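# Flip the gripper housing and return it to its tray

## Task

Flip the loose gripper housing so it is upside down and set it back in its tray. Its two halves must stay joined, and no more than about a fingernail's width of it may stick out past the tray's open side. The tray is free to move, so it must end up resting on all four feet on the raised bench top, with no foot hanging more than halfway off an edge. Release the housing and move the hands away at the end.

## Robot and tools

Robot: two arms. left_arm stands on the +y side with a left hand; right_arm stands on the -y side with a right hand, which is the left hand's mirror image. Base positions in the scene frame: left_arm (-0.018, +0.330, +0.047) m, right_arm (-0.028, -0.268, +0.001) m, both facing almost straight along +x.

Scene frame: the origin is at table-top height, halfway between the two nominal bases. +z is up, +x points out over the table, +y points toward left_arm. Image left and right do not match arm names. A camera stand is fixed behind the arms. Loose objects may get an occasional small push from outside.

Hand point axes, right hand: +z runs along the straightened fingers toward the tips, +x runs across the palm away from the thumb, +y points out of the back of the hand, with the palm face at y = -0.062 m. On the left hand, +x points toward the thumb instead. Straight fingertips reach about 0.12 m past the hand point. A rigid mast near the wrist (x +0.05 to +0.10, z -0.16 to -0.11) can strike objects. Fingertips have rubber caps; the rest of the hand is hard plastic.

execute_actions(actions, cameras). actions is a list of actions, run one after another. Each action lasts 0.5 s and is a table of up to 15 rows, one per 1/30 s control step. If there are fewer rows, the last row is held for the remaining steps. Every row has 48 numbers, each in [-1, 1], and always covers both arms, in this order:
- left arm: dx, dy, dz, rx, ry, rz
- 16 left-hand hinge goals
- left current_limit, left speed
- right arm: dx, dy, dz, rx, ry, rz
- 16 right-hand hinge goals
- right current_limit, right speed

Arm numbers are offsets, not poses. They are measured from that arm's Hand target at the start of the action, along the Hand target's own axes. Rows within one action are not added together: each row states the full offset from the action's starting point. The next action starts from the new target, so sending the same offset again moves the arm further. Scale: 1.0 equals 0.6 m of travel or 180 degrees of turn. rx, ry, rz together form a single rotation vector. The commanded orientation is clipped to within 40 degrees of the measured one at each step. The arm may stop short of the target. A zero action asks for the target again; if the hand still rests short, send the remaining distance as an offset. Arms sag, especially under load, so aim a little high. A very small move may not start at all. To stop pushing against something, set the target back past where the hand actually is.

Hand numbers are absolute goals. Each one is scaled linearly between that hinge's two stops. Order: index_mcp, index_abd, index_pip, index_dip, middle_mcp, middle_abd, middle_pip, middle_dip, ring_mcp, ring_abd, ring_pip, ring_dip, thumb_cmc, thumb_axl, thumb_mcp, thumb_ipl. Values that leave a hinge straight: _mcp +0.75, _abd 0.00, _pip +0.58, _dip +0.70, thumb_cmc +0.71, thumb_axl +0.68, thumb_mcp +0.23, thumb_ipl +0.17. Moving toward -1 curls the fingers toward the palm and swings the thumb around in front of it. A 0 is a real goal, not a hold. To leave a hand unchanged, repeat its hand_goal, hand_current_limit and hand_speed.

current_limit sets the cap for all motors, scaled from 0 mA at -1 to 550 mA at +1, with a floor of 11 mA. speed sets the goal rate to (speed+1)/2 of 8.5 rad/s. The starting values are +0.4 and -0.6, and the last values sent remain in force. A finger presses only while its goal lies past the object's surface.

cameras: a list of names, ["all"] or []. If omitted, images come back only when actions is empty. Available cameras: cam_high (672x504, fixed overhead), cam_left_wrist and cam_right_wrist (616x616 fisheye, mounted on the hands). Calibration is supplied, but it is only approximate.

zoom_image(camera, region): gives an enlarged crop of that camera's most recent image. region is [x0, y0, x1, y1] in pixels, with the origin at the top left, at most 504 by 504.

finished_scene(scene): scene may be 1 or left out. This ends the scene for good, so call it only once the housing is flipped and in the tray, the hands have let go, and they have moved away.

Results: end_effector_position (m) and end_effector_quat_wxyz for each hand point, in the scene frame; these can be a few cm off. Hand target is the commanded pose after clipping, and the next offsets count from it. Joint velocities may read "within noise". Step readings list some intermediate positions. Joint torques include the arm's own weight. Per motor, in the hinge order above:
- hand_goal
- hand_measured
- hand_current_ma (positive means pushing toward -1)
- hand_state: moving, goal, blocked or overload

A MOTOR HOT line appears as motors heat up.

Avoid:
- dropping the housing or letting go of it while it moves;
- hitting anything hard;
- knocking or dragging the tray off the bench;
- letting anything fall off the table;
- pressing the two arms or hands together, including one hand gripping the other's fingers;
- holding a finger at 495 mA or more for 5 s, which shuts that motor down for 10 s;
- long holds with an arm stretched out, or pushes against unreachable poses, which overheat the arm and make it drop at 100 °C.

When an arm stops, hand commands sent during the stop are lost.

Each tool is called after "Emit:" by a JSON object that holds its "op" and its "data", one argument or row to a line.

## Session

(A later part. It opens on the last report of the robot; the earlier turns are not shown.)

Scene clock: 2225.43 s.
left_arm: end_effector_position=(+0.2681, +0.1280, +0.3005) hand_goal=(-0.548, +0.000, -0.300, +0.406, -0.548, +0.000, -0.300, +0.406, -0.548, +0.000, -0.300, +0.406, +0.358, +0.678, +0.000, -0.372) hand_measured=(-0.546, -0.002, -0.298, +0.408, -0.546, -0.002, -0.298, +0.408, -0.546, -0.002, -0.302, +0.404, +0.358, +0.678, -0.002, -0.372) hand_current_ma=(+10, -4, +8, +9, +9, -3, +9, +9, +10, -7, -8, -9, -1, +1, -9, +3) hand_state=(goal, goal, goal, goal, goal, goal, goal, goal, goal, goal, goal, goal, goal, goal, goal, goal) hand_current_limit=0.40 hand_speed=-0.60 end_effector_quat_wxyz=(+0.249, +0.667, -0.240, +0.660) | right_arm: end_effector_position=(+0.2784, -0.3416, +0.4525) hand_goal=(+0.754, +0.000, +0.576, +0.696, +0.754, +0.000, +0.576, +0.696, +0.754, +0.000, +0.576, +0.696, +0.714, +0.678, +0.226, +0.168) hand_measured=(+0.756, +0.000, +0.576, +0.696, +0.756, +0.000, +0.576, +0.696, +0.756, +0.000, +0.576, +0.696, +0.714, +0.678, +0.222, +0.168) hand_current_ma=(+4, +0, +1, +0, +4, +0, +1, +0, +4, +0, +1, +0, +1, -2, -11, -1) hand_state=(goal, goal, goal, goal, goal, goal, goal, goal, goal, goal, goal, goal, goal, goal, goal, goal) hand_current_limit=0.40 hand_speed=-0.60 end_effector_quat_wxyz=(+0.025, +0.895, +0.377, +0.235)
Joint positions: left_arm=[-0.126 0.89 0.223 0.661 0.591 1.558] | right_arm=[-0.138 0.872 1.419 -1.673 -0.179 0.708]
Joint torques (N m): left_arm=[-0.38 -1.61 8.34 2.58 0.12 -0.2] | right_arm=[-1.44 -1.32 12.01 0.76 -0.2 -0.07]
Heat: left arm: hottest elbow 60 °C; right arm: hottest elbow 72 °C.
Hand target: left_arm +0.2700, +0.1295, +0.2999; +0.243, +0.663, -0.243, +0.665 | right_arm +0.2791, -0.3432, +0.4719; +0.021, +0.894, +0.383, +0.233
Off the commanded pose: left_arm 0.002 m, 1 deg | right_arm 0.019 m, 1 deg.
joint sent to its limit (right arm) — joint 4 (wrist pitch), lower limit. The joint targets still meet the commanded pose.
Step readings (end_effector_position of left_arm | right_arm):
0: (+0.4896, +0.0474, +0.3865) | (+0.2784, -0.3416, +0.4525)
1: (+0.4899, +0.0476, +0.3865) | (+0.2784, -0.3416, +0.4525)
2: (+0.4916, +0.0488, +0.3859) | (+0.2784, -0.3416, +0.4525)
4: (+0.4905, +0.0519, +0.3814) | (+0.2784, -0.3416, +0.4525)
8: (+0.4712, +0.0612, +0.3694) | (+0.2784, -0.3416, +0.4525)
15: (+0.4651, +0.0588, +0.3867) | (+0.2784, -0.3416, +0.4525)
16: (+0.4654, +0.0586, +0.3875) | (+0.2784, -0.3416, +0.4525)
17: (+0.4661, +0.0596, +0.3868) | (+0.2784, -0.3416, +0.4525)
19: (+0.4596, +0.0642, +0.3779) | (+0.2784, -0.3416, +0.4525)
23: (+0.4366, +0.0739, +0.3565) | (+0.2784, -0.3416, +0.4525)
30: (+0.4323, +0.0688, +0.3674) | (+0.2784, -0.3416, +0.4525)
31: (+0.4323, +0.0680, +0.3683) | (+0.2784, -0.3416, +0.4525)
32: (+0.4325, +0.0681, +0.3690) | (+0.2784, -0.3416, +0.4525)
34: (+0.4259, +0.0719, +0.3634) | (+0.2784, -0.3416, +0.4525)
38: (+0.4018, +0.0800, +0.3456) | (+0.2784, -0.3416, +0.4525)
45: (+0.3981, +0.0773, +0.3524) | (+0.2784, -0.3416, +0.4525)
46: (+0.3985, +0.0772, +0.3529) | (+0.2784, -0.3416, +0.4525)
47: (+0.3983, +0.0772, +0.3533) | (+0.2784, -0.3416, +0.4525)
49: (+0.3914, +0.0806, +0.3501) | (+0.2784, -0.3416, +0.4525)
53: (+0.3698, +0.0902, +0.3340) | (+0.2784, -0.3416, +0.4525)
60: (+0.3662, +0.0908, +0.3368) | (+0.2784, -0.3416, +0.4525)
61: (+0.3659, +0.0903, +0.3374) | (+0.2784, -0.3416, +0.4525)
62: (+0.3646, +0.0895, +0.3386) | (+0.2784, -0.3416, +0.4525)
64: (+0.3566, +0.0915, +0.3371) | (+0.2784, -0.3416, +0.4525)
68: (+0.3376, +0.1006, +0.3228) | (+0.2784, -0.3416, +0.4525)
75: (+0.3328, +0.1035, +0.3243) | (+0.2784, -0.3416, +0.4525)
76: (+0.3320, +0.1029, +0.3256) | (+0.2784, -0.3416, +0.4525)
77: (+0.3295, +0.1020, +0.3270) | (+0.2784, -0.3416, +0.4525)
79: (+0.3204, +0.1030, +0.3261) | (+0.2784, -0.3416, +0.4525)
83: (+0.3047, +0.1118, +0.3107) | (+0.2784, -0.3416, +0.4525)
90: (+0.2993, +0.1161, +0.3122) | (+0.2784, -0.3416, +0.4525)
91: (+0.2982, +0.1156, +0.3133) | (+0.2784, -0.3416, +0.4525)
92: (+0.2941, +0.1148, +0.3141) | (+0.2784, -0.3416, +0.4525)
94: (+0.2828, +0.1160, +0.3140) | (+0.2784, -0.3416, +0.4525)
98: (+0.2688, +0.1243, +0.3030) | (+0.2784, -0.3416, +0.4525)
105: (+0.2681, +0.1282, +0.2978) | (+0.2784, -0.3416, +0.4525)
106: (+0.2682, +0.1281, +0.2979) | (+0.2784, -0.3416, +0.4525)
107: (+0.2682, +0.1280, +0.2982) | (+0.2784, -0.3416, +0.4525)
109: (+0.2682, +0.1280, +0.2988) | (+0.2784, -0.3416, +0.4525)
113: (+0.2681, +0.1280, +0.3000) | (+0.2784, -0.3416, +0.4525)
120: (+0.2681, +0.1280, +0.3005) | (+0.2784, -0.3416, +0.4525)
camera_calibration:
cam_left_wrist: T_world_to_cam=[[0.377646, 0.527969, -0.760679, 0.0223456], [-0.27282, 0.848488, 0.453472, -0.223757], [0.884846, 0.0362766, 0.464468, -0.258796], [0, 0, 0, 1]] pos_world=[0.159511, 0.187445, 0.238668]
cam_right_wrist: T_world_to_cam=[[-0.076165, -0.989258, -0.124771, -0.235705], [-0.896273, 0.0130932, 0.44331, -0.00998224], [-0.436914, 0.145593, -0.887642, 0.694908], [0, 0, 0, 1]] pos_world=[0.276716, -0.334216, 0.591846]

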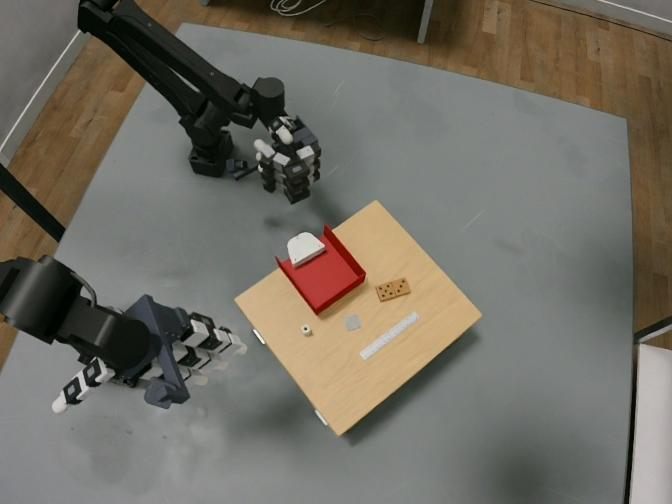

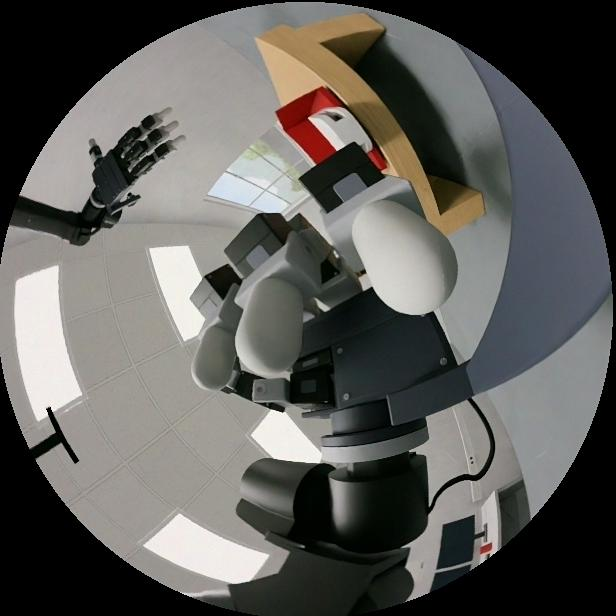

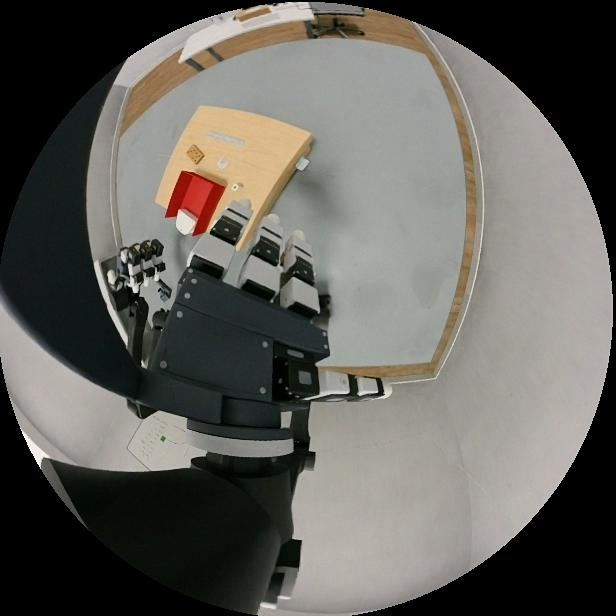

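Emit:
{"op": "execute_actions", "data": {
  "actions": []
}}

Scene clock: 2266.30 s.
left_arm: end_effector_position=(+0.2681, +0.1280, +0.3005) hand_goal=(-0.548, +0.000, -0.300, +0.406, -0.548, +0.000, -0.300, +0.406, -0.548, +0.000, -0.300, +0.406, +0.358, +0.678, +0.000, -0.372) hand_measured=(-0.546, -0.002, -0.298, +0.408, -0.546, -0.002, -0.298, +0.408, -0.546, -0.002, -0.302, +0.404, +0.358, +0.678, -0.002, -0.372) hand_current_ma=(+10, -4, +8, +9, +9, -3, +9, +9, +10, -7, -8, -9, -1, +1, -9, +3) hand_state=(goal, goal, goal, goal, goal, goal, goal, goal, goal, goal, goal, goal, goal, goal, goal, goal) hand_current_limit=0.40 hand_speed=-0.60 end_effector_quat_wxyz=(+0.249, +0.667, -0.240, +0.660) | right_arm: end_effector_position=(+0.2784, -0.3416, +0.4525) hand_goal=(+0.754, +0.000, +0.576, +0.696, +0.754, +0.000, +0.576, +0.696, +0.754, +0.000, +0.576, +0.696, +0.714, +0.678, +0.226, +0.168) hand_measured=(+0.756, +0.000, +0.576, +0.696, +0.756, +0.000, +0.576, +0.696, +0.756, +0.000, +0.576, +0.696, +0.714, +0.678, +0.222, +0.168) hand_current_ma=(+4, +0, +1, +0, +4, +0, +1, +0, +4, +0, +1, +0, +1, -2, -11, -1) hand_state=(goal, goal, goal, goal, goal, goal, goal, goal, goal, goal, goal, goal, goal, goal, goal, goal) hand_current_limit=0.40 hand_speed=-0.60 end_effector_quat_wxyz=(+0.025, +0.895, +0.377, +0.235)
Joint positions: left_arm=[-0.126 0.89 0.223 0.661 0.591 1.558] | right_arm=[-0.138 0.872 1.419 -1.673 -0.179 0.708]
Joint velocities: within noise
Joint torques (N m): left_arm=[-0.97 -1.32 8.1 2.43 0.11 -0.17] | right_arm=[-1.32 -1.26 12.07 0.81 -0.22 -0.05]
Heat: left arm: hottest elbow 56 °C; right arm: hottest elbow 73 °C.
Hand target: left_arm +0.2700, +0.1295, +0.2999; +0.243, +0.663, -0.243, +0.665 | right_arm +0.2791, -0.3432, +0.4719; +0.021, +0.894, +0.383, +0.233
Off the commanded pose: left_arm 0.002 m, 1 deg | right_arm 0.019 m, 1 deg.
camera_calibration:
cam_left_wrist: T_world_to_cam=[[0.377646, 0.527969, -0.760679, 0.0223456], [-0.27282, 0.848488, 0.453472, -0.223757], [0.884846, 0.0362766, 0.464468, -0.258796], [0, 0, 0, 1]] pos_world=[0.159511, 0.187445, 0.238668]
cam_right_wrist: T_world_to_cam=[[-0.076165, -0.989258, -0.124771, -0.235705], [-0.896273, 0.0130932, 0.44331, -0.00998224], [-0.436914, 0.145593, -0.887642, 0.694908], [0, 0, 0, 1]] pos_world=[0.276716, -0.334216, 0.591846]

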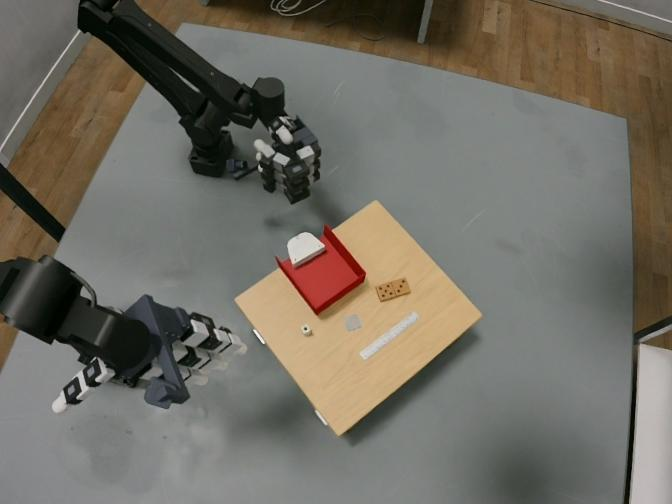

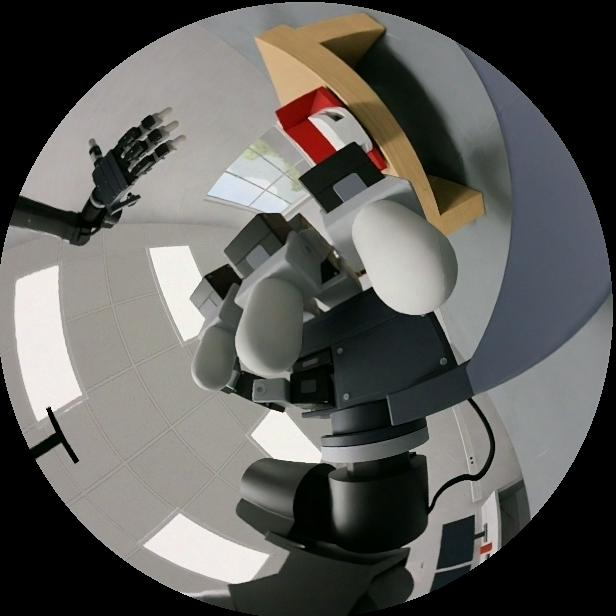

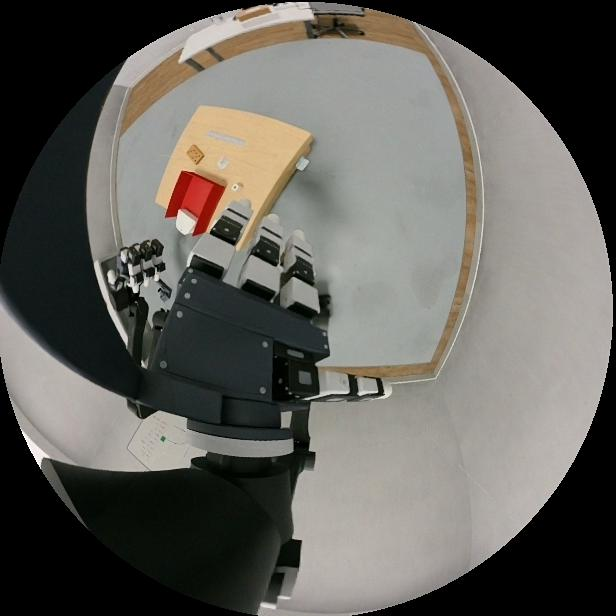

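Emit:
{"op": "zoom_image", "data": {
  "camera": "cam_high",
  "region": [200, 80, 400, 330]
}}

Emit:
{"op": "zoom_image", "data": {
  "camera": "cam_left_wrist",
  "region": [200, 0, 520, 320]
}}

Scaled by 2.016 from the camera's 672x504 image, which has a finer 960x720 frame.

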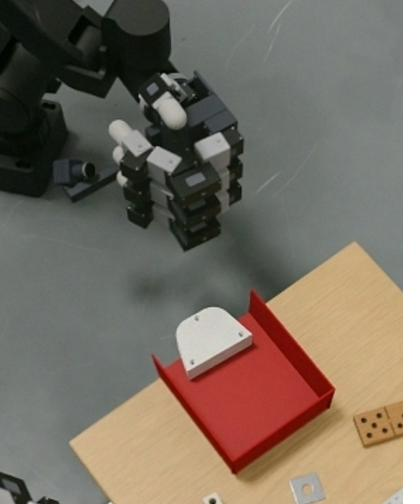

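Scaled by 1.575 from the camera's 616x616 image, which has a finer 880x880 frame.

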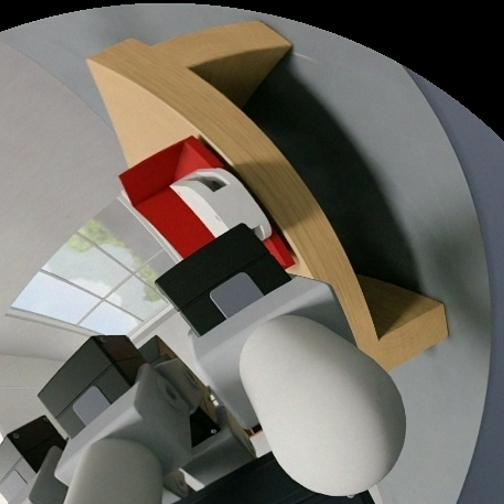

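Emit:
{"op": "execute_actions", "data": {
  "actions": [
    [[-0.08,0.055,0.018,0,0,0,-0.548,0,-0.3,0.406,-0.548,0,-0.3,0.406,-0.548,0,-0.3,0.406,0.358,0.678,0,-0.373,0.4,-0.6,0,0,0,0,0,0,0.754,0,0.576,0.696,0.754,0,0.576,0.696,0.754,0,0.576,0.696,0.714,0.678,0.226,0.168,0.4,-0.6]],
    [[-0.087,0.055,0.018,0,0,0,-0.548,0,-0.3,0.406,-0.548,0,-0.3,0.406,-0.548,0,-0.3,0.406,0.358,0.678,0,-0.373,0.4,-0.6,0,0,0,0,0,0,0.754,0,0.576,0.696,0.754,0,0.576,0.696,0.754,0,0.576,0.696,0.714,0.678,0.226,0.168,0.4,-0.6]]
  ],
  "cameras": ["cam_high"]
}}

Scene clock: 2304.13 s.
left_arm: end_effector_position=(+0.2415, +0.0685, +0.1960) hand_goal=(-0.548, +0.000, -0.300, +0.406, -0.548, +0.000, -0.300, +0.406, -0.548, +0.000, -0.300, +0.406, +0.358, +0.678, +0.000, -0.372) hand_measured=(-0.546, -0.002, -0.298, +0.408, -0.546, -0.002, -0.298, +0.408, -0.546, -0.002, -0.302, +0.404, +0.356, +0.678, -0.002, -0.372) hand_current_ma=(+5, -4, +7, +9, +5, -3, +9, +9, +5, -7, -7, -9, -7, +1, -9, +3) hand_state=(goal, goal, goal, goal, goal, goal, goal, goal, goal, goal, goal, goal, goal, goal, goal, goal) hand_current_limit=0.40 hand_speed=-0.60 end_effector_quat_wxyz=(+0.236, +0.673, -0.247, +0.656) | right_arm: end_effector_position=(+0.2784, -0.3416, +0.4525) hand_goal=(+0.754, +0.000, +0.576, +0.696, +0.754, +0.000, +0.576, +0.696, +0.754, +0.000, +0.576, +0.696, +0.714, +0.678, +0.226, +0.168) hand_measured=(+0.756, +0.000, +0.576, +0.696, +0.756, +0.000, +0.576, +0.696, +0.756, +0.000, +0.576, +0.696, +0.714, +0.678, +0.222, +0.168) hand_current_ma=(+4, +0, +1, +0, +4, +0, +1, +0, +4, +0, +1, +0, +1, -2, -11, -1) hand_state=(goal, goal, goal, goal, goal, goal, goal, goal, goal, goal, goal, goal, goal, goal, goal, goal) hand_current_limit=0.40 hand_speed=-0.60 end_effector_quat_wxyz=(+0.025, +0.895, +0.377, +0.235)
Joint positions: left_arm=[-0.444 1.517 0.094 1.395 0.266 1.586] | right_arm=[-0.138 0.872 1.419 -1.673 -0.179 0.708]
Joint torques (N m): left_arm=[-2.02 -5.07 3.71 2.93 -0.08 -0.43] | right_arm=[-1.67 -1.44 12 0.8 -0.23 -0.07]
Heat: left arm: hottest elbow 53 °C; right arm: hottest elbow 73 °C.
Hand target: left_arm +0.2440, +0.0650, +0.1996; +0.243, +0.663, -0.243, +0.665 | right_arm +0.2791, -0.3432, +0.4719; +0.021, +0.894, +0.383, +0.233
Off the commanded pose: left_arm 0.005 m, 2 deg | right_arm 0.019 m, 1 deg.
joint sent to its limit (right arm) — joint 4 (wrist pitch), lower limit. The joint targets still meet the commanded pose.
Step readings (end_effector_position of left_arm | right_arm):
0: (+0.2681, +0.1280, +0.3005) | (+0.2784, -0.3416, +0.4525)
1: (+0.2685, +0.1283, +0.2998) | (+0.2784, -0.3416, +0.4525)
2: (+0.2695, +0.1280, +0.2987) | (+0.2784, -0.3416, +0.4525)
4: (+0.2690, +0.1240, +0.2903) | (+0.2784, -0.3416, +0.4525)
8: (+0.2554, +0.1084, +0.2599) | (+0.2784, -0.3416, +0.4525)
15: (+0.2551, +0.1006, +0.2464) | (+0.2784, -0.3416, +0.4525)
16: (+0.2562, +0.1004, +0.2467) | (+0.2784, -0.3416, +0.4525)
17: (+0.2578, +0.0997, +0.2462) | (+0.2784, -0.3416, +0.4525)
19: (+0.2571, +0.0929, +0.2395) | (+0.2784, -0.3416, +0.4525)
23: (+0.2437, +0.0760, +0.2102) | (+0.2784, -0.3416, +0.4525)
30: (+0.2418, +0.0690, +0.1933) | (+0.2784, -0.3416, +0.4525)
Images, in order (width x height): cam_high 672x504.

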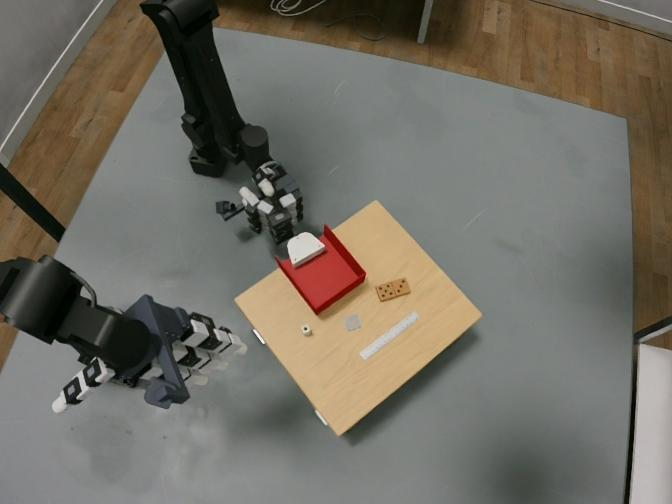

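Emit:
{"op": "execute_actions", "data": {
  "actions": [
    [[-0.0743,0,0,0,0,0,-0.548,0,-0.3,0.406,-0.548,0,-0.3,0.406,-0.548,0,-0.3,0.406,0.358,0.678,0,-0.373,0.4,-0.6,0,0,0,0,0,0,0.754,0,0.576,0.696,0.754,0,0.576,0.696,0.754,0,0.576,0.696,0.714,0.678,0.226,0.168,0.4,-0.6]],
    [[-0.061,0,0,0,0,0,-0.548,0,-0.3,0.406,-0.548,0,-0.3,0.406,-0.548,0,-0.3,0.406,0.358,0.678,0,-0.373,0.4,-0.6,0,0,0,0,0,0,0.754,0,0.576,0.696,0.754,0,0.576,0.696,0.754,0,0.576,0.696,0.714,0.678,0.226,0.168,0.4,-0.6]]
  ],
  "cameras": ["all"]
}}

Scene clock: 2311.33 s.
left_arm: end_effector_position=(+0.2410, +0.0639, +0.1202) hand_goal=(-0.548, +0.000, -0.300, +0.406, -0.548, +0.000, -0.300, +0.406, -0.548, +0.000, -0.300, +0.406, +0.358, +0.678, +0.000, -0.372) hand_measured=(-0.546, -0.002, -0.298, +0.408, -0.546, -0.002, -0.298, +0.408, -0.546, -0.002, -0.302, +0.404, +0.356, +0.678, -0.002, -0.372) hand_current_ma=(+5, -4, +7, +9, +5, -3, +9, +9, +5, -7, -7, -9, -7, +1, -9, +3) hand_state=(goal, goal, goal, goal, goal, goal, goal, goal, goal, goal, goal, goal, goal, goal, goal, goal) hand_current_limit=0.40 hand_speed=-0.60 end_effector_quat_wxyz=(+0.228, +0.711, -0.281, +0.603) | right_arm: end_effector_position=(+0.2784, -0.3416, +0.4525) hand_goal=(+0.754, +0.000, +0.576, +0.696, +0.754, +0.000, +0.576, +0.696, +0.754, +0.000, +0.576, +0.696, +0.714, +0.678, +0.226, +0.168) hand_measured=(+0.756, +0.000, +0.576, +0.696, +0.756, +0.000, +0.576, +0.696, +0.756, +0.000, +0.576, +0.696, +0.714, +0.678, +0.222, +0.168) hand_current_ma=(+4, +0, +1, +0, +4, +0, +1, +0, +4, +0, +1, +0, +1, -2, -11, -1) hand_state=(goal, goal, goal, goal, goal, goal, goal, goal, goal, goal, goal, goal, goal, goal, goal, goal) hand_current_limit=0.40 hand_speed=-0.60 end_effector_quat_wxyz=(+0.025, +0.895, +0.377, +0.235)
Joint positions: left_arm=[-0.435 1.878 0.128 1.572 0.31 1.642] | right_arm=[-0.138 0.872 1.419 -1.673 -0.179 0.708]
Joint torques (N m): left_arm=[-0.09 -7.47 0.61 2.55 0.2 -0.09] | right_arm=[-1.49 -1.67 11.92 0.79 -0.23 -0.08]
Heat: left arm: hottest elbow 52 °C; right arm: hottest elbow 73 °C.
Hand target: left_arm +0.2440, +0.0649, +0.1185; +0.244, +0.664, -0.243, +0.664 | right_arm +0.2791, -0.3432, +0.4719; +0.021, +0.894, +0.383, +0.233
Off the commanded pose: left_arm 0.004 m, 10 deg | right_arm 0.019 m, 1 deg.
joint sent to its limit (left arm) — joint 4 (wrist pitch), upper limit. The joint targets are off in orientation, not in position.
joint sent to its limit (right arm) — joint 4 (wrist pitch), lower limit. The joint targets still meet the commanded pose.
Step readings (end_effector_position of left_arm | right_arm):
0: (+0.2415, +0.0685, +0.1960) | (+0.2784, -0.3416, +0.4525)
1: (+0.2415, +0.0685, +0.1961) | (+0.2784, -0.3416, +0.4525)
2: (+0.2414, +0.0686, +0.1962) | (+0.2784, -0.3416, +0.4525)
4: (+0.2414, +0.0686, +0.1894) | (+0.2784, -0.3416, +0.4525)
8: (+0.2399, +0.0688, +0.1551) | (+0.2784, -0.3416, +0.4525)
15: (+0.2404, +0.0671, +0.1511) | (+0.2784, -0.3416, +0.4525)
16: (+0.2409, +0.0667, +0.1518) | (+0.2784, -0.3416, +0.4525)
17: (+0.2409, +0.0662, +0.1512) | (+0.2784, -0.3416, +0.4525)
19: (+0.2406, +0.0654, +0.1455) | (+0.2784, -0.3416, +0.4525)
23: (+0.2397, +0.0653, +0.1254) | (+0.2784, -0.3416, +0.4525)
30: (+0.2405, +0.0639, +0.1202) | (+0.2784, -0.3416, +0.4525)
camera_calibration:
cam_left_wrist: T_world_to_cam=[[0.32142, 0.61408, -0.72083, -0.0675292], [-0.190887, 0.787613, 0.585856, -0.126814], [0.927497, -0.0507089, 0.370374, -0.142203], [0, 0, 0, 1]] pos_world=[0.129391, 0.134138, 0.0782863]
cam_right_wrist: T_world_to_cam=[[-0.076165, -0.989258, -0.124771, -0.235705], [-0.896273, 0.0130932, 0.44331, -0.00998224], [-0.436914, 0.145593, -0.887642, 0.694908], [0, 0, 0, 1]] pos_world=[0.276716, -0.334216, 0.591846]

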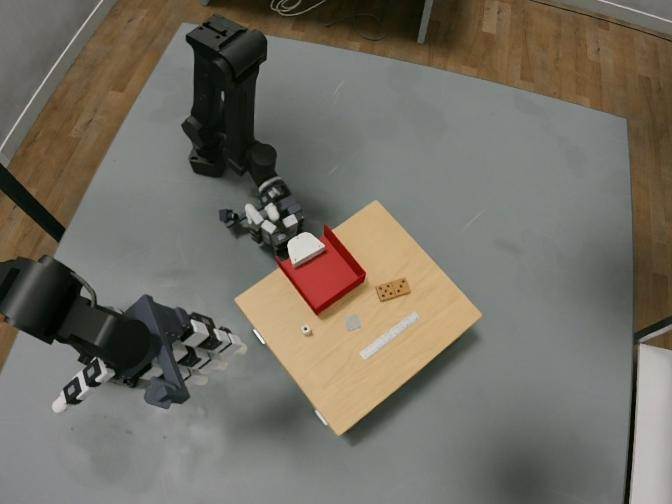

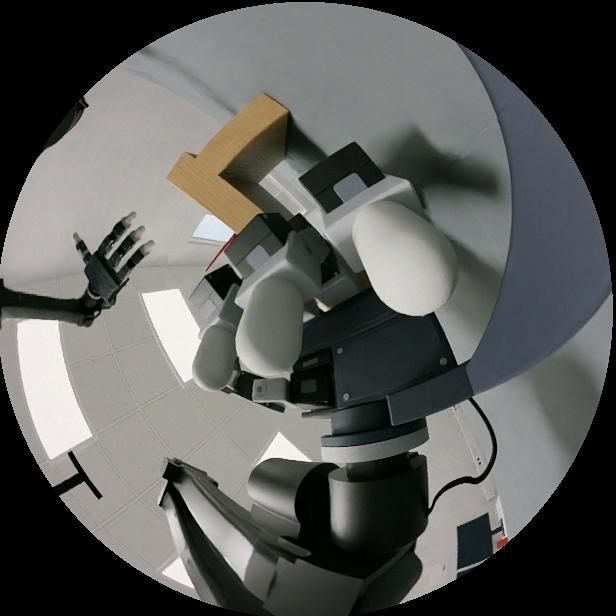

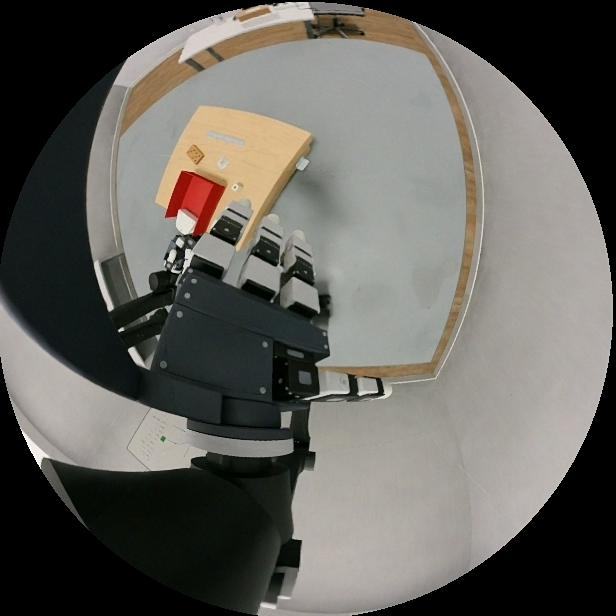

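Emit:
{"op": "execute_actions", "data": {
  "actions": [
    [[-0.002,0,0.06,0,0,0,-0.548,0,-0.3,0.406,-0.548,0,-0.3,0.406,-0.548,0,-0.3,0.406,0.358,0.678,0,-0.373,0.4,-0.6,0,0,0,0,0,0,0.754,0,0.576,0.696,0.754,0,0.576,0.696,0.754,0,0.576,0.696,0.714,0.678,0.226,0.168,0.4,-0.6]]
  ],
  "cameras": ["all"]
}}

Scene clock: 2322.83 s.
left_arm: end_effector_position=(+0.2733, +0.0435, +0.1191) hand_goal=(-0.548, +0.000, -0.300, +0.406, -0.548, +0.000, -0.300, +0.406, -0.548, +0.000, -0.300, +0.406, +0.358, +0.678, +0.000, -0.372) hand_measured=(-0.546, -0.002, -0.298, +0.408, -0.546, -0.002, -0.298, +0.408, -0.546, -0.002, -0.302, +0.404, +0.356, +0.678, -0.002, -0.372) hand_current_ma=(+5, -4, +7, +9, +5, -3, +9, +9, +5, -7, -7, -9, -7, +1, -9, +3) hand_state=(goal, goal, goal, goal, goal, goal, goal, goal, goal, goal, goal, goal, goal, goal, goal, goal) hand_current_limit=0.40 hand_speed=-0.60 end_effector_quat_wxyz=(+0.222, +0.695, -0.278, +0.625) | right_arm: end_effector_position=(+0.2784, -0.3416, +0.4525) hand_goal=(+0.754, +0.000, +0.576, +0.696, +0.754, +0.000, +0.576, +0.696, +0.754, +0.000, +0.576, +0.696, +0.714, +0.678, +0.226, +0.168) hand_measured=(+0.756, +0.000, +0.576, +0.696, +0.756, +0.000, +0.576, +0.696, +0.756, +0.000, +0.576, +0.696, +0.714, +0.678, +0.222, +0.168) hand_current_ma=(+4, +0, +1, +0, +4, +0, +1, +0, +4, +0, +1, +0, +1, -2, -11, -1) hand_state=(goal, goal, goal, goal, goal, goal, goal, goal, goal, goal, goal, goal, goal, goal, goal, goal) hand_current_limit=0.40 hand_speed=-0.60 end_effector_quat_wxyz=(+0.025, +0.895, +0.377, +0.235)
Joint positions: left_arm=[-0.465 1.924 0.227 1.572 0.267 1.642] | right_arm=[-0.138 0.872 1.419 -1.673 -0.179 0.708]
Joint torques (N m): left_arm=[-1.73 -8.18 0.75 2.7 -0.02 -0.5] | right_arm=[-1.08 -1.44 11.96 0.8 -0.21 -0.05]
Heat: left arm: hottest elbow 50 °C; right arm: hottest elbow 73 °C.
Hand target: left_arm +0.2714, +0.0417, +0.1174; +0.243, +0.663, -0.243, +0.665 | right_arm +0.2791, -0.3432, +0.4719; +0.021, +0.894, +0.383, +0.233
Off the commanded pose: left_arm 0.003 m, 7 deg | right_arm 0.019 m, 1 deg.
joint sent to its limit (left arm) — joint 4 (wrist pitch), upper limit. The joint targets are off in orientation, not in position.
joint sent to its limit (right arm) — joint 4 (wrist pitch), lower limit. The joint targets still meet the commanded pose.
Step readings (end_effector_position of left_arm | right_arm):
0: (+0.2410, +0.0639, +0.1201) | (+0.2784, -0.3416, +0.4525)
1: (+0.2415, +0.0638, +0.1203) | (+0.2784, -0.3416, +0.4525)
2: (+0.2436, +0.0633, +0.1203) | (+0.2784, -0.3416, +0.4525)
4: (+0.2511, +0.0598, +0.1197) | (+0.2784, -0.3416, +0.4525)
8: (+0.2691, +0.0483, +0.1190) | (+0.2784, -0.3416, +0.4525)
15: (+0.2733, +0.0435, +0.1191) | (+0.2784, -0.3416, +0.4525)
camera_calibration:
cam_left_wrist: T_world_to_cam=[[0.350431, 0.606857, -0.713388, -0.0746068], [-0.230379, 0.794137, 0.562381, -0.0905994], [0.907813, -0.0327256, 0.418097, -0.17391], [0, 0, 0, 1]] pos_world=[0.16315, 0.111533, 0.070439]
cam_right_wrist: T_world_to_cam=[[-0.076165, -0.989258, -0.124771, -0.235705], [-0.896273, 0.0130932, 0.44331, -0.00998224], [-0.436914, 0.145593, -0.887642, 0.694908], [0, 0, 0, 1]] pos_world=[0.276716, -0.334216, 0.591846]

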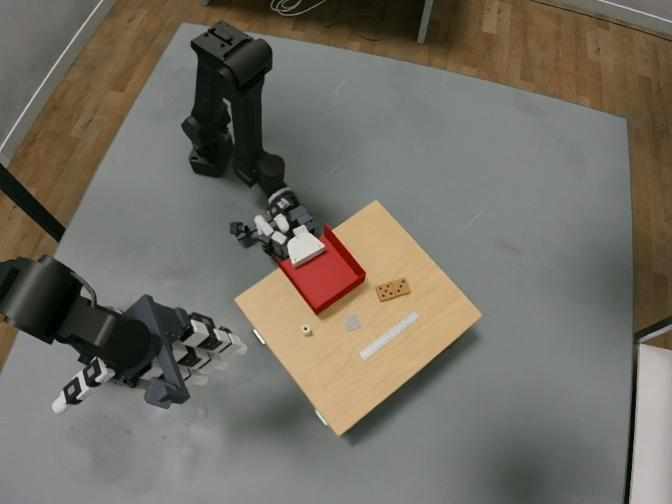

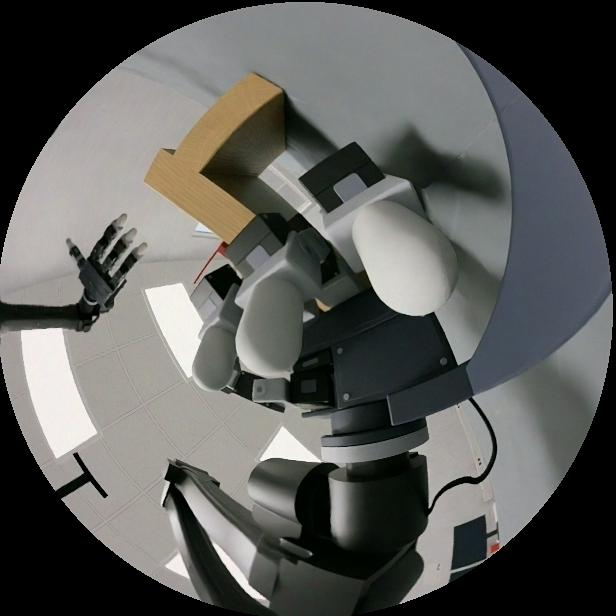

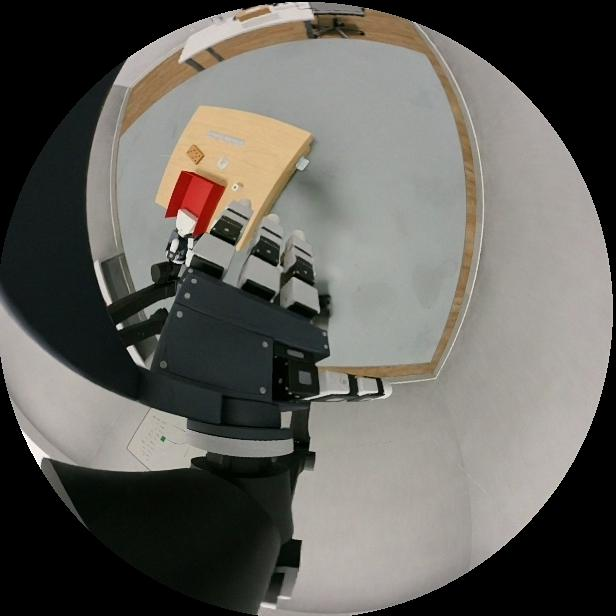

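Emit:
{"op": "zoom_image", "data": {
  "camera": "cam_high",
  "region": [220, 160, 380, 320]
}}

Emit:
{"op": "zoom_image", "data": {
  "camera": "cam_right_wrist",
  "region": [120, 150, 250, 280]
}}

Emit:
{"op": "zoom_image", "data": {
  "camera": "cam_left_wrist",
  "region": [130, 60, 470, 400]
}}

Scaled by 3.150 from the camera's 672x504 image, which has a finer 960x720 frame.

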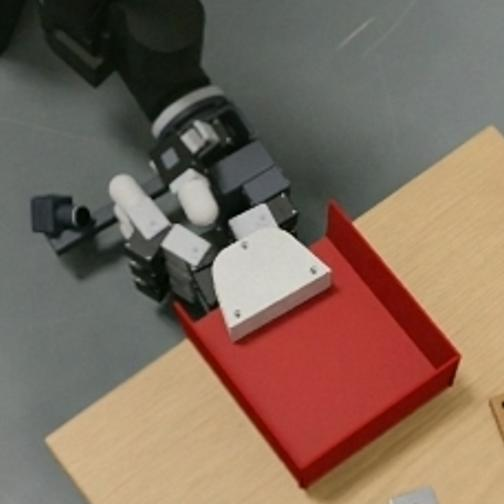

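Scaled by 3.877 from the camera's 616x616 image, which has a finer 880x880 frame.

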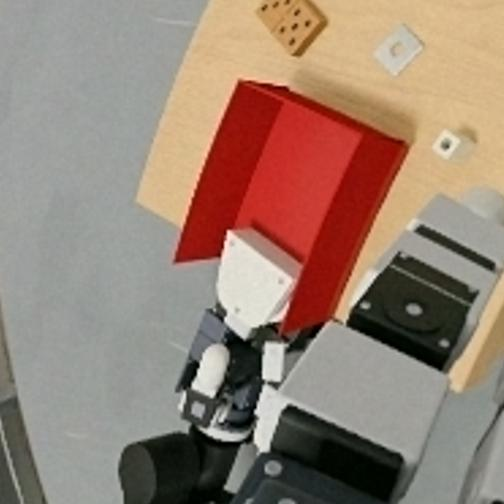

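Scaled by 1.482 from the camera's 616x616 image, which has a finer 880x880 frame.

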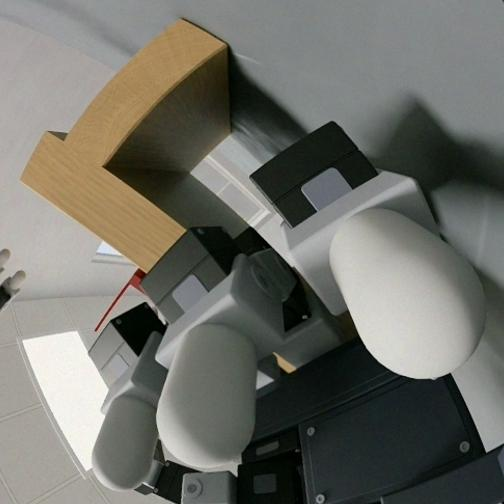

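Emit:
{"op": "zoom_image", "data": {
  "camera": "cam_high",
  "region": [255, 205, 335, 275]
}}

Scaled by 6.300 from the camera's 672x504 image, which has a finer 960x720 frame.

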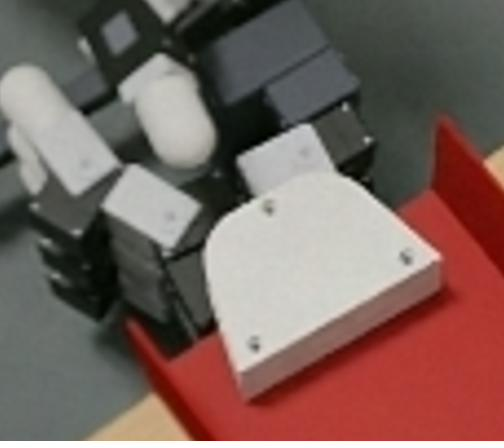

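Emit:
{"op": "execute_actions", "data": {
  "actions": [
    [[0,0.0133,0.045,0,0,0,-0.548,0,-0.3,0.406,-0.548,0,-0.3,0.406,-0.548,0,-0.3,0.406,0.358,0.678,0,-0.373,0.4,-0.6,0,0,0,0,0,0,0.754,0,0.576,0.696,0.754,0,0.576,0.696,0.754,0,0.576,0.696,0.714,0.678,0.226,0.168,0.4,-0.6]]
  ],
  "cameras": ["all"]
}}

Emit:
{"op": "zoom_image", "data": {
  "camera": "cam_high",
  "region": [255, 205, 335, 275]
}}

Emit:
{"op": "zoom_image", "data": {
  "camera": "cam_left_wrist",
  "region": [130, 60, 470, 400]
}}

Emit:
{"op": "zoom_image", "data": {
  "camera": "cam_right_wrist",
  "region": [140, 190, 240, 270]
}}

Scene clock: 2362.30 s.
left_arm: end_effector_position=(+0.2745, +0.0319, +0.1128) hand_goal=(-0.548, +0.000, -0.300, +0.406, -0.548, +0.000, -0.300, +0.406, -0.548, +0.000, -0.300, +0.406, +0.358, +0.678, +0.000, -0.372) hand_measured=(-0.570, -0.002, -0.298, +0.408, -0.546, -0.002, -0.298, +0.408, -0.546, -0.002, -0.302, +0.404, +0.356, +0.678, -0.002, -0.372) hand_current_ma=(-96, -4, +7, +9, +7, -3, +9, +9, +8, -7, -7, -9, -8, +1, -9, +3) hand_state=(blocked, goal, goal, goal, goal, goal, goal, goal, goal, goal, goal, goal, goal, goal, goal, goal) hand_current_limit=0.40 hand_speed=-0.60 end_effector_quat_wxyz=(+0.222, +0.702, -0.268, +0.621) | right_arm: end_effector_position=(+0.2784, -0.3416, +0.4525) hand_goal=(+0.754, +0.000, +0.576, +0.696, +0.754, +0.000, +0.576, +0.696, +0.754, +0.000, +0.576, +0.696, +0.714, +0.678, +0.226, +0.168) hand_measured=(+0.756, +0.000, +0.576, +0.696, +0.756, +0.000, +0.576, +0.696, +0.756, +0.000, +0.576, +0.696, +0.714, +0.678, +0.222, +0.168) hand_current_ma=(+4, +0, +1, +0, +4, +0, +1, +0, +4, +0, +1, +0, +1, -2, -11, -1) hand_state=(goal, goal, goal, goal, goal, goal, goal, goal, goal, goal, goal, goal, goal, goal, goal, goal) hand_current_limit=0.40 hand_speed=-0.60 end_effector_quat_wxyz=(+0.025, +0.895, +0.377, +0.235)
Joint positions: left_arm=[-0.514 1.954 0.243 1.578 0.204 1.62] | right_arm=[-0.138 0.872 1.419 -1.673 -0.179 0.708]
Joint torques (N m): left_arm=[-2.2 -8.64 4.29 2.29 -0.11 -0.47] | right_arm=[-1.55 -1.49 11.86 0.81 -0.21 -0.08]
Heat: left arm: hottest elbow 46 °C; right arm: hottest elbow 73 °C.
Hand target: left_arm +0.2870, +0.0181, +0.1175; +0.244, +0.663, -0.243, +0.665 | right_arm +0.2791, -0.3432, +0.4719; +0.021, +0.894, +0.383, +0.233
Off the commanded pose: left_arm 0.019 m, 8 deg | right_arm 0.019 m, 1 deg.
joint sent to its limit (left arm) — joint 4 (wrist pitch), upper limit. The joint targets are off in orientation, not in position.
joint sent to its limit (right arm) — joint 4 (wrist pitch), lower limit. The joint targets still meet the commanded pose.
Step readings (end_effector_position of left_arm | right_arm):
0: (+0.2733, +0.0435, +0.1191) | (+0.2784, -0.3416, +0.4525)
1: (+0.2738, +0.0435, +0.1189) | (+0.2784, -0.3416, +0.4525)
2: (+0.2748, +0.0425, +0.1188) | (+0.2784, -0.3416, +0.4525)
4: (+0.2785, +0.0385, +0.1178) | (+0.2784, -0.3416, +0.4525)
8: (+0.2752, +0.0336, +0.1137) | (+0.2784, -0.3416, +0.4525)
15: (+0.2743, +0.0319, +0.1127) | (+0.2784, -0.3416, +0.4525)
camera_calibration:
cam_left_wrist: T_world_to_cam=[[0.327427, 0.607766, -0.723472, -0.0650557], [-0.232382, 0.793959, 0.561808, -0.0770172], [0.915855, -0.015829, 0.401197, -0.173542], [0, 0, 0, 1]] pos_world=[0.162342, 0.0979401, 0.0658273]
cam_right_wrist: T_world_to_cam=[[-0.076165, -0.989258, -0.124771, -0.235705], [-0.896273, 0.0130932, 0.44331, -0.00998224], [-0.436914, 0.145593, -0.887642, 0.694908], [0, 0, 0, 1]] pos_world=[0.276716, -0.334216, 0.591846]

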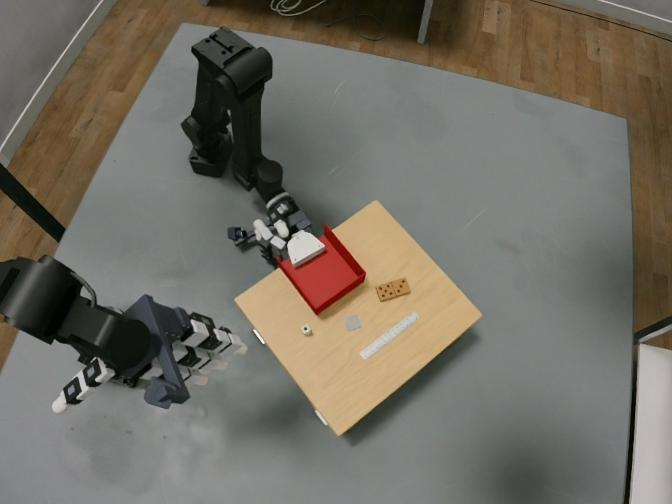

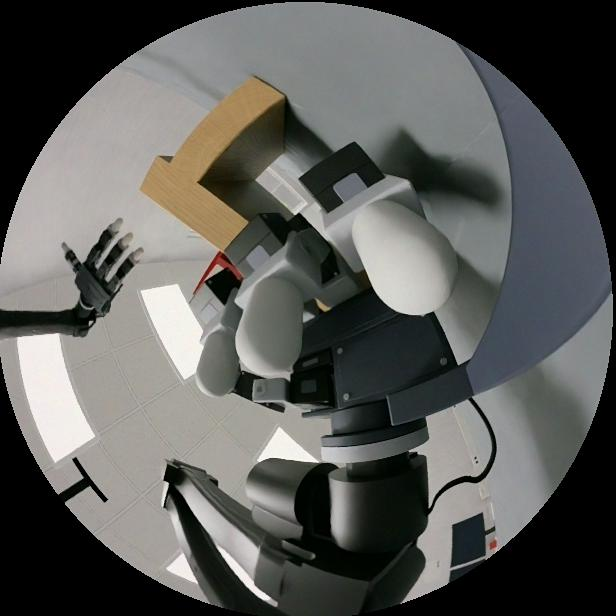

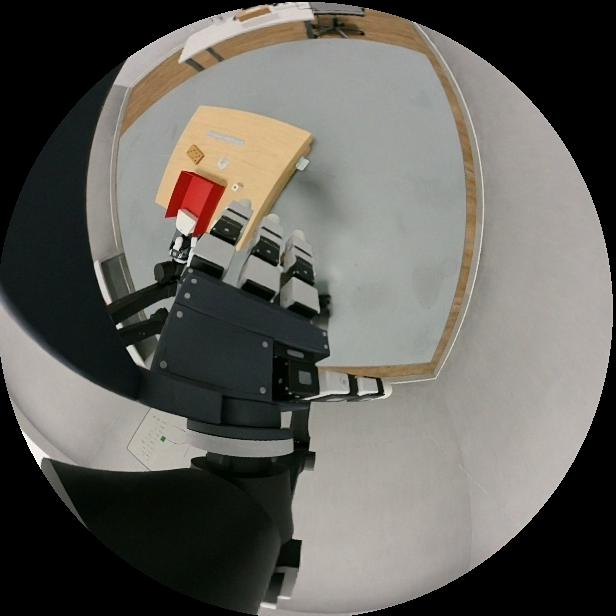

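Scaled by 6.300 from the camera's 672x504 image, which has a finer 960x720 frame.

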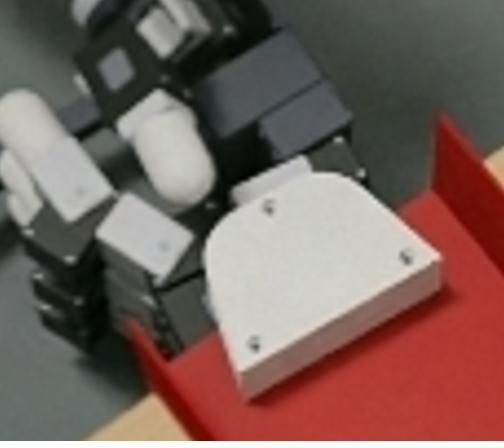

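Scaled by 1.482 from the camera's 616x616 image, which has a finer 880x880 frame.

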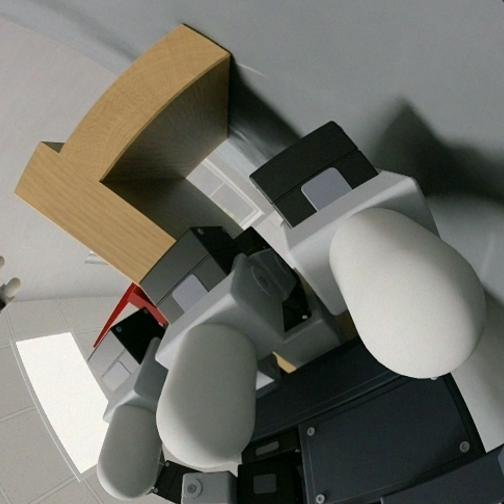

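Scaled by 5.040 from the camera's 616x616 image, which has a finer 880x880 frame.

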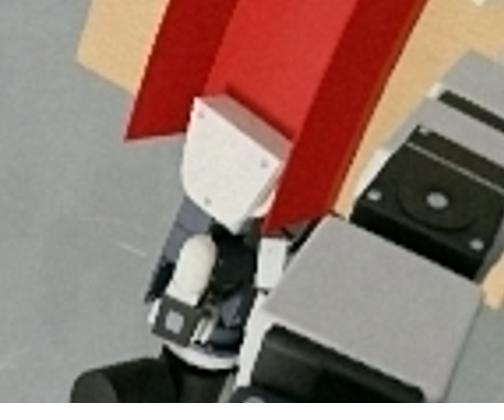

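Emit:
{"op": "zoom_image", "data": {
  "camera": "cam_high",
  "region": [262, 235, 306, 275]
}}

Emit:
{"op": "zoom_image", "data": {
  "camera": "cam_left_wrist",
  "region": [180, 190, 300, 310]
}}

Scaled by 11.455 from the camera's 672x504 image, which has a finer 960x720 frame.

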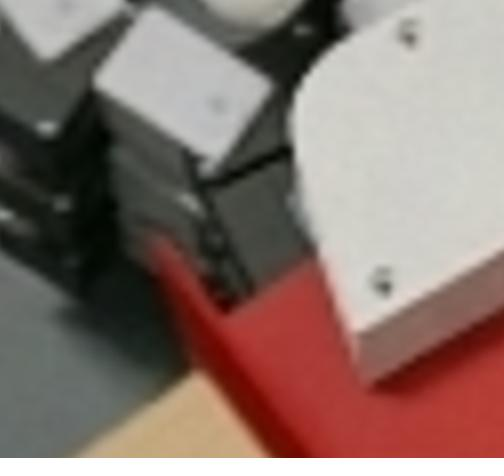

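Scaled by 4.200 from the camera's 616x616 image, which has a finer 880x880 frame.

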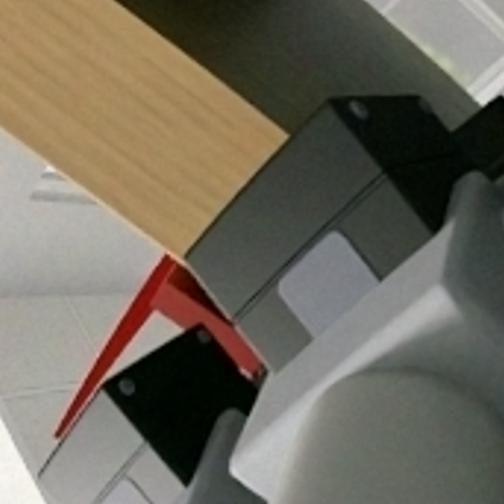

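Emit:
{"op": "execute_actions", "data": {
  "actions": [
    [[0,-0.004,-0.045,0,0,0,-0.548,0,-0.3,0.406,-0.548,0,-0.3,0.406,-0.548,0,-0.3,0.406,0.358,0.678,0,-0.373,0.4,-0.6,0,0,0,0,0,0,0.754,0,0.576,0.696,0.754,0,0.576,0.696,0.754,0,0.576,0.696,0.714,0.678,0.226,0.168,0.4,-0.6]],
    [[0,0,0,0,0,0,-0.945,0,-0.007,0.406,-0.548,0,-0.3,0.406,-0.548,0,-0.3,0.406,0.358,0.678,0,-0.373,0.4,-0.6,0,0,0,0,0,0,0.754,0,0.576,0.696,0.754,0,0.576,0.696,0.754,0,0.576,0.696,0.714,0.678,0.226,0.168,0.4,-0.6]]
  ],
  "cameras": ["cam_high", "cam_right_wrist"]
}}

Emit:
{"op": "zoom_image", "data": {
  "camera": "cam_high",
  "region": [255, 205, 335, 275]
}}

Scene clock: 2521.57 s.
left_arm: end_effector_position=(+0.2671, +0.0347, +0.1119) hand_goal=(-0.944, +0.000, -0.006, +0.406, -0.548, +0.000, -0.300, +0.406, -0.548, +0.000, -0.300, +0.406, +0.358, +0.678, +0.000, -0.372) hand_measured=(-0.938, -0.002, -0.008, +0.408, -0.546, -0.002, -0.298, +0.408, -0.546, -0.002, -0.302, +0.404, +0.356, +0.678, -0.002, -0.372) hand_current_ma=(+20, -4, -9, +9, +7, -3, +9, +9, +8, -7, -7, -9, -8, +1, -9, +3) hand_state=(goal, goal, goal, goal, goal, goal, goal, goal, goal, goal, goal, goal, goal, goal, goal, goal) hand_current_limit=0.40 hand_speed=-0.60 end_effector_quat_wxyz=(+0.230, +0.703, -0.275, +0.614) | right_arm: end_effector_position=(+0.2784, -0.3416, +0.4525) hand_goal=(+0.754, +0.000, +0.576, +0.696, +0.754, +0.000, +0.576, +0.696, +0.754, +0.000, +0.576, +0.696, +0.714, +0.678, +0.226, +0.168) hand_measured=(+0.756, +0.000, +0.576, +0.696, +0.756, +0.000, +0.576, +0.696, +0.756, +0.000, +0.576, +0.696, +0.714, +0.678, +0.222, +0.168) hand_current_ma=(+4, +0, +1, +0, +4, +0, +1, +0, +4, +0, +1, +0, +1, -2, -11, -1) hand_state=(goal, goal, goal, goal, goal, goal, goal, goal, goal, goal, goal, goal, goal, goal, goal, goal) hand_current_limit=0.40 hand_speed=-0.60 end_effector_quat_wxyz=(+0.025, +0.895, +0.377, +0.235)
Joint positions: left_arm=[-0.505 1.952 0.229 1.578 0.235 1.619] | right_arm=[-0.138 0.872 1.419 -1.673 -0.179 0.708]
Joint torques (N m): left_arm=[-0.15 -10.4 -0.03 2.35 0.16 -0.27] | right_arm=[-1.08 -1.32 11.96 0.77 -0.24 -0.06]
Heat: left arm: hottest elbow 45 °C; right arm: hottest elbow 74 °C.
Hand target: left_arm +0.2679, +0.0374, +0.1173; +0.243, +0.663, -0.243, +0.665 | right_arm +0.2791, -0.3432, +0.4719; +0.021, +0.894, +0.383, +0.233
Off the commanded pose: left_arm 0.006 m, 8 deg | right_arm 0.019 m, 1 deg.
joint sent to its limit (left arm) — joint 4 (wrist pitch), upper limit. The joint targets are off in orientation, not in position.
joint sent to its limit (right arm) — joint 4 (wrist pitch), lower limit. The joint targets still meet the commanded pose.
Step readings (end_effector_position of left_arm | right_arm):
0: (+0.2746, +0.0320, +0.1129) | (+0.2784, -0.3416, +0.4525)
1: (+0.2745, +0.0319, +0.1129) | (+0.2784, -0.3416, +0.4525)
2: (+0.2736, +0.0318, +0.1128) | (+0.2784, -0.3416, +0.4525)
4: (+0.2715, +0.0316, +0.1126) | (+0.2784, -0.3416, +0.4525)
8: (+0.2693, +0.0329, +0.1121) | (+0.2784, -0.3416, +0.4525)
15: (+0.2670, +0.0346, +0.1118) | (+0.2784, -0.3416, +0.4525)
16: (+0.2671, +0.0347, +0.1119) | (+0.2784, -0.3416, +0.4525)
17: (+0.2671, +0.0346, +0.1119) | (+0.2784, -0.3416, +0.4525)
19: (+0.2671, +0.0346, +0.1119) | (+0.2784, -0.3416, +0.4525)
23: (+0.2671, +0.0347, +0.1119) | (+0.2784, -0.3416, +0.4525)
30: (+0.2671, +0.0347, +0.1119) | (+0.2784, -0.3416, +0.4525)
camera_calibration:
cam_right_wrist: T_world_to_cam=[[-0.076165, -0.989258, -0.124771, -0.235705], [-0.896273, 0.0130932, 0.44331, -0.00998224], [-0.436914, 0.145593, -0.887642, 0.694908], [0, 0, 0, 1]] pos_world=[0.276716, -0.334216, 0.591846]
Images, in order (width x height): cam_high 672x504, cam_right_wrist 616x616.

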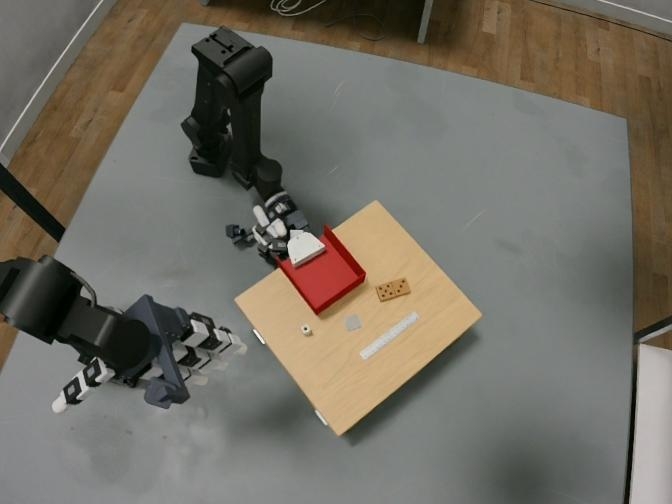

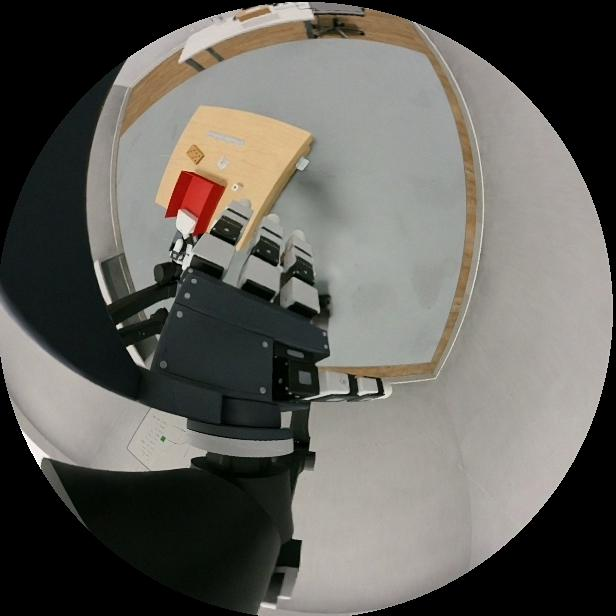

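Scaled by 6.300 from the camera's 672x504 image, which has a finer 960x720 frame.

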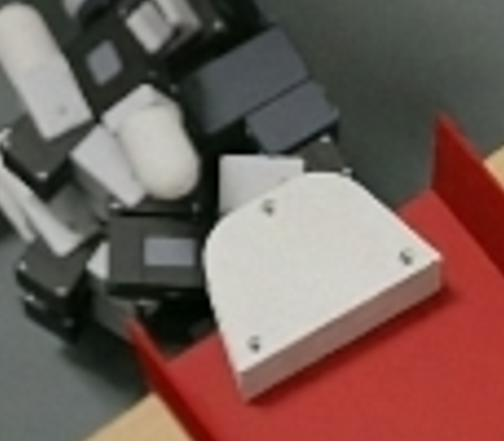

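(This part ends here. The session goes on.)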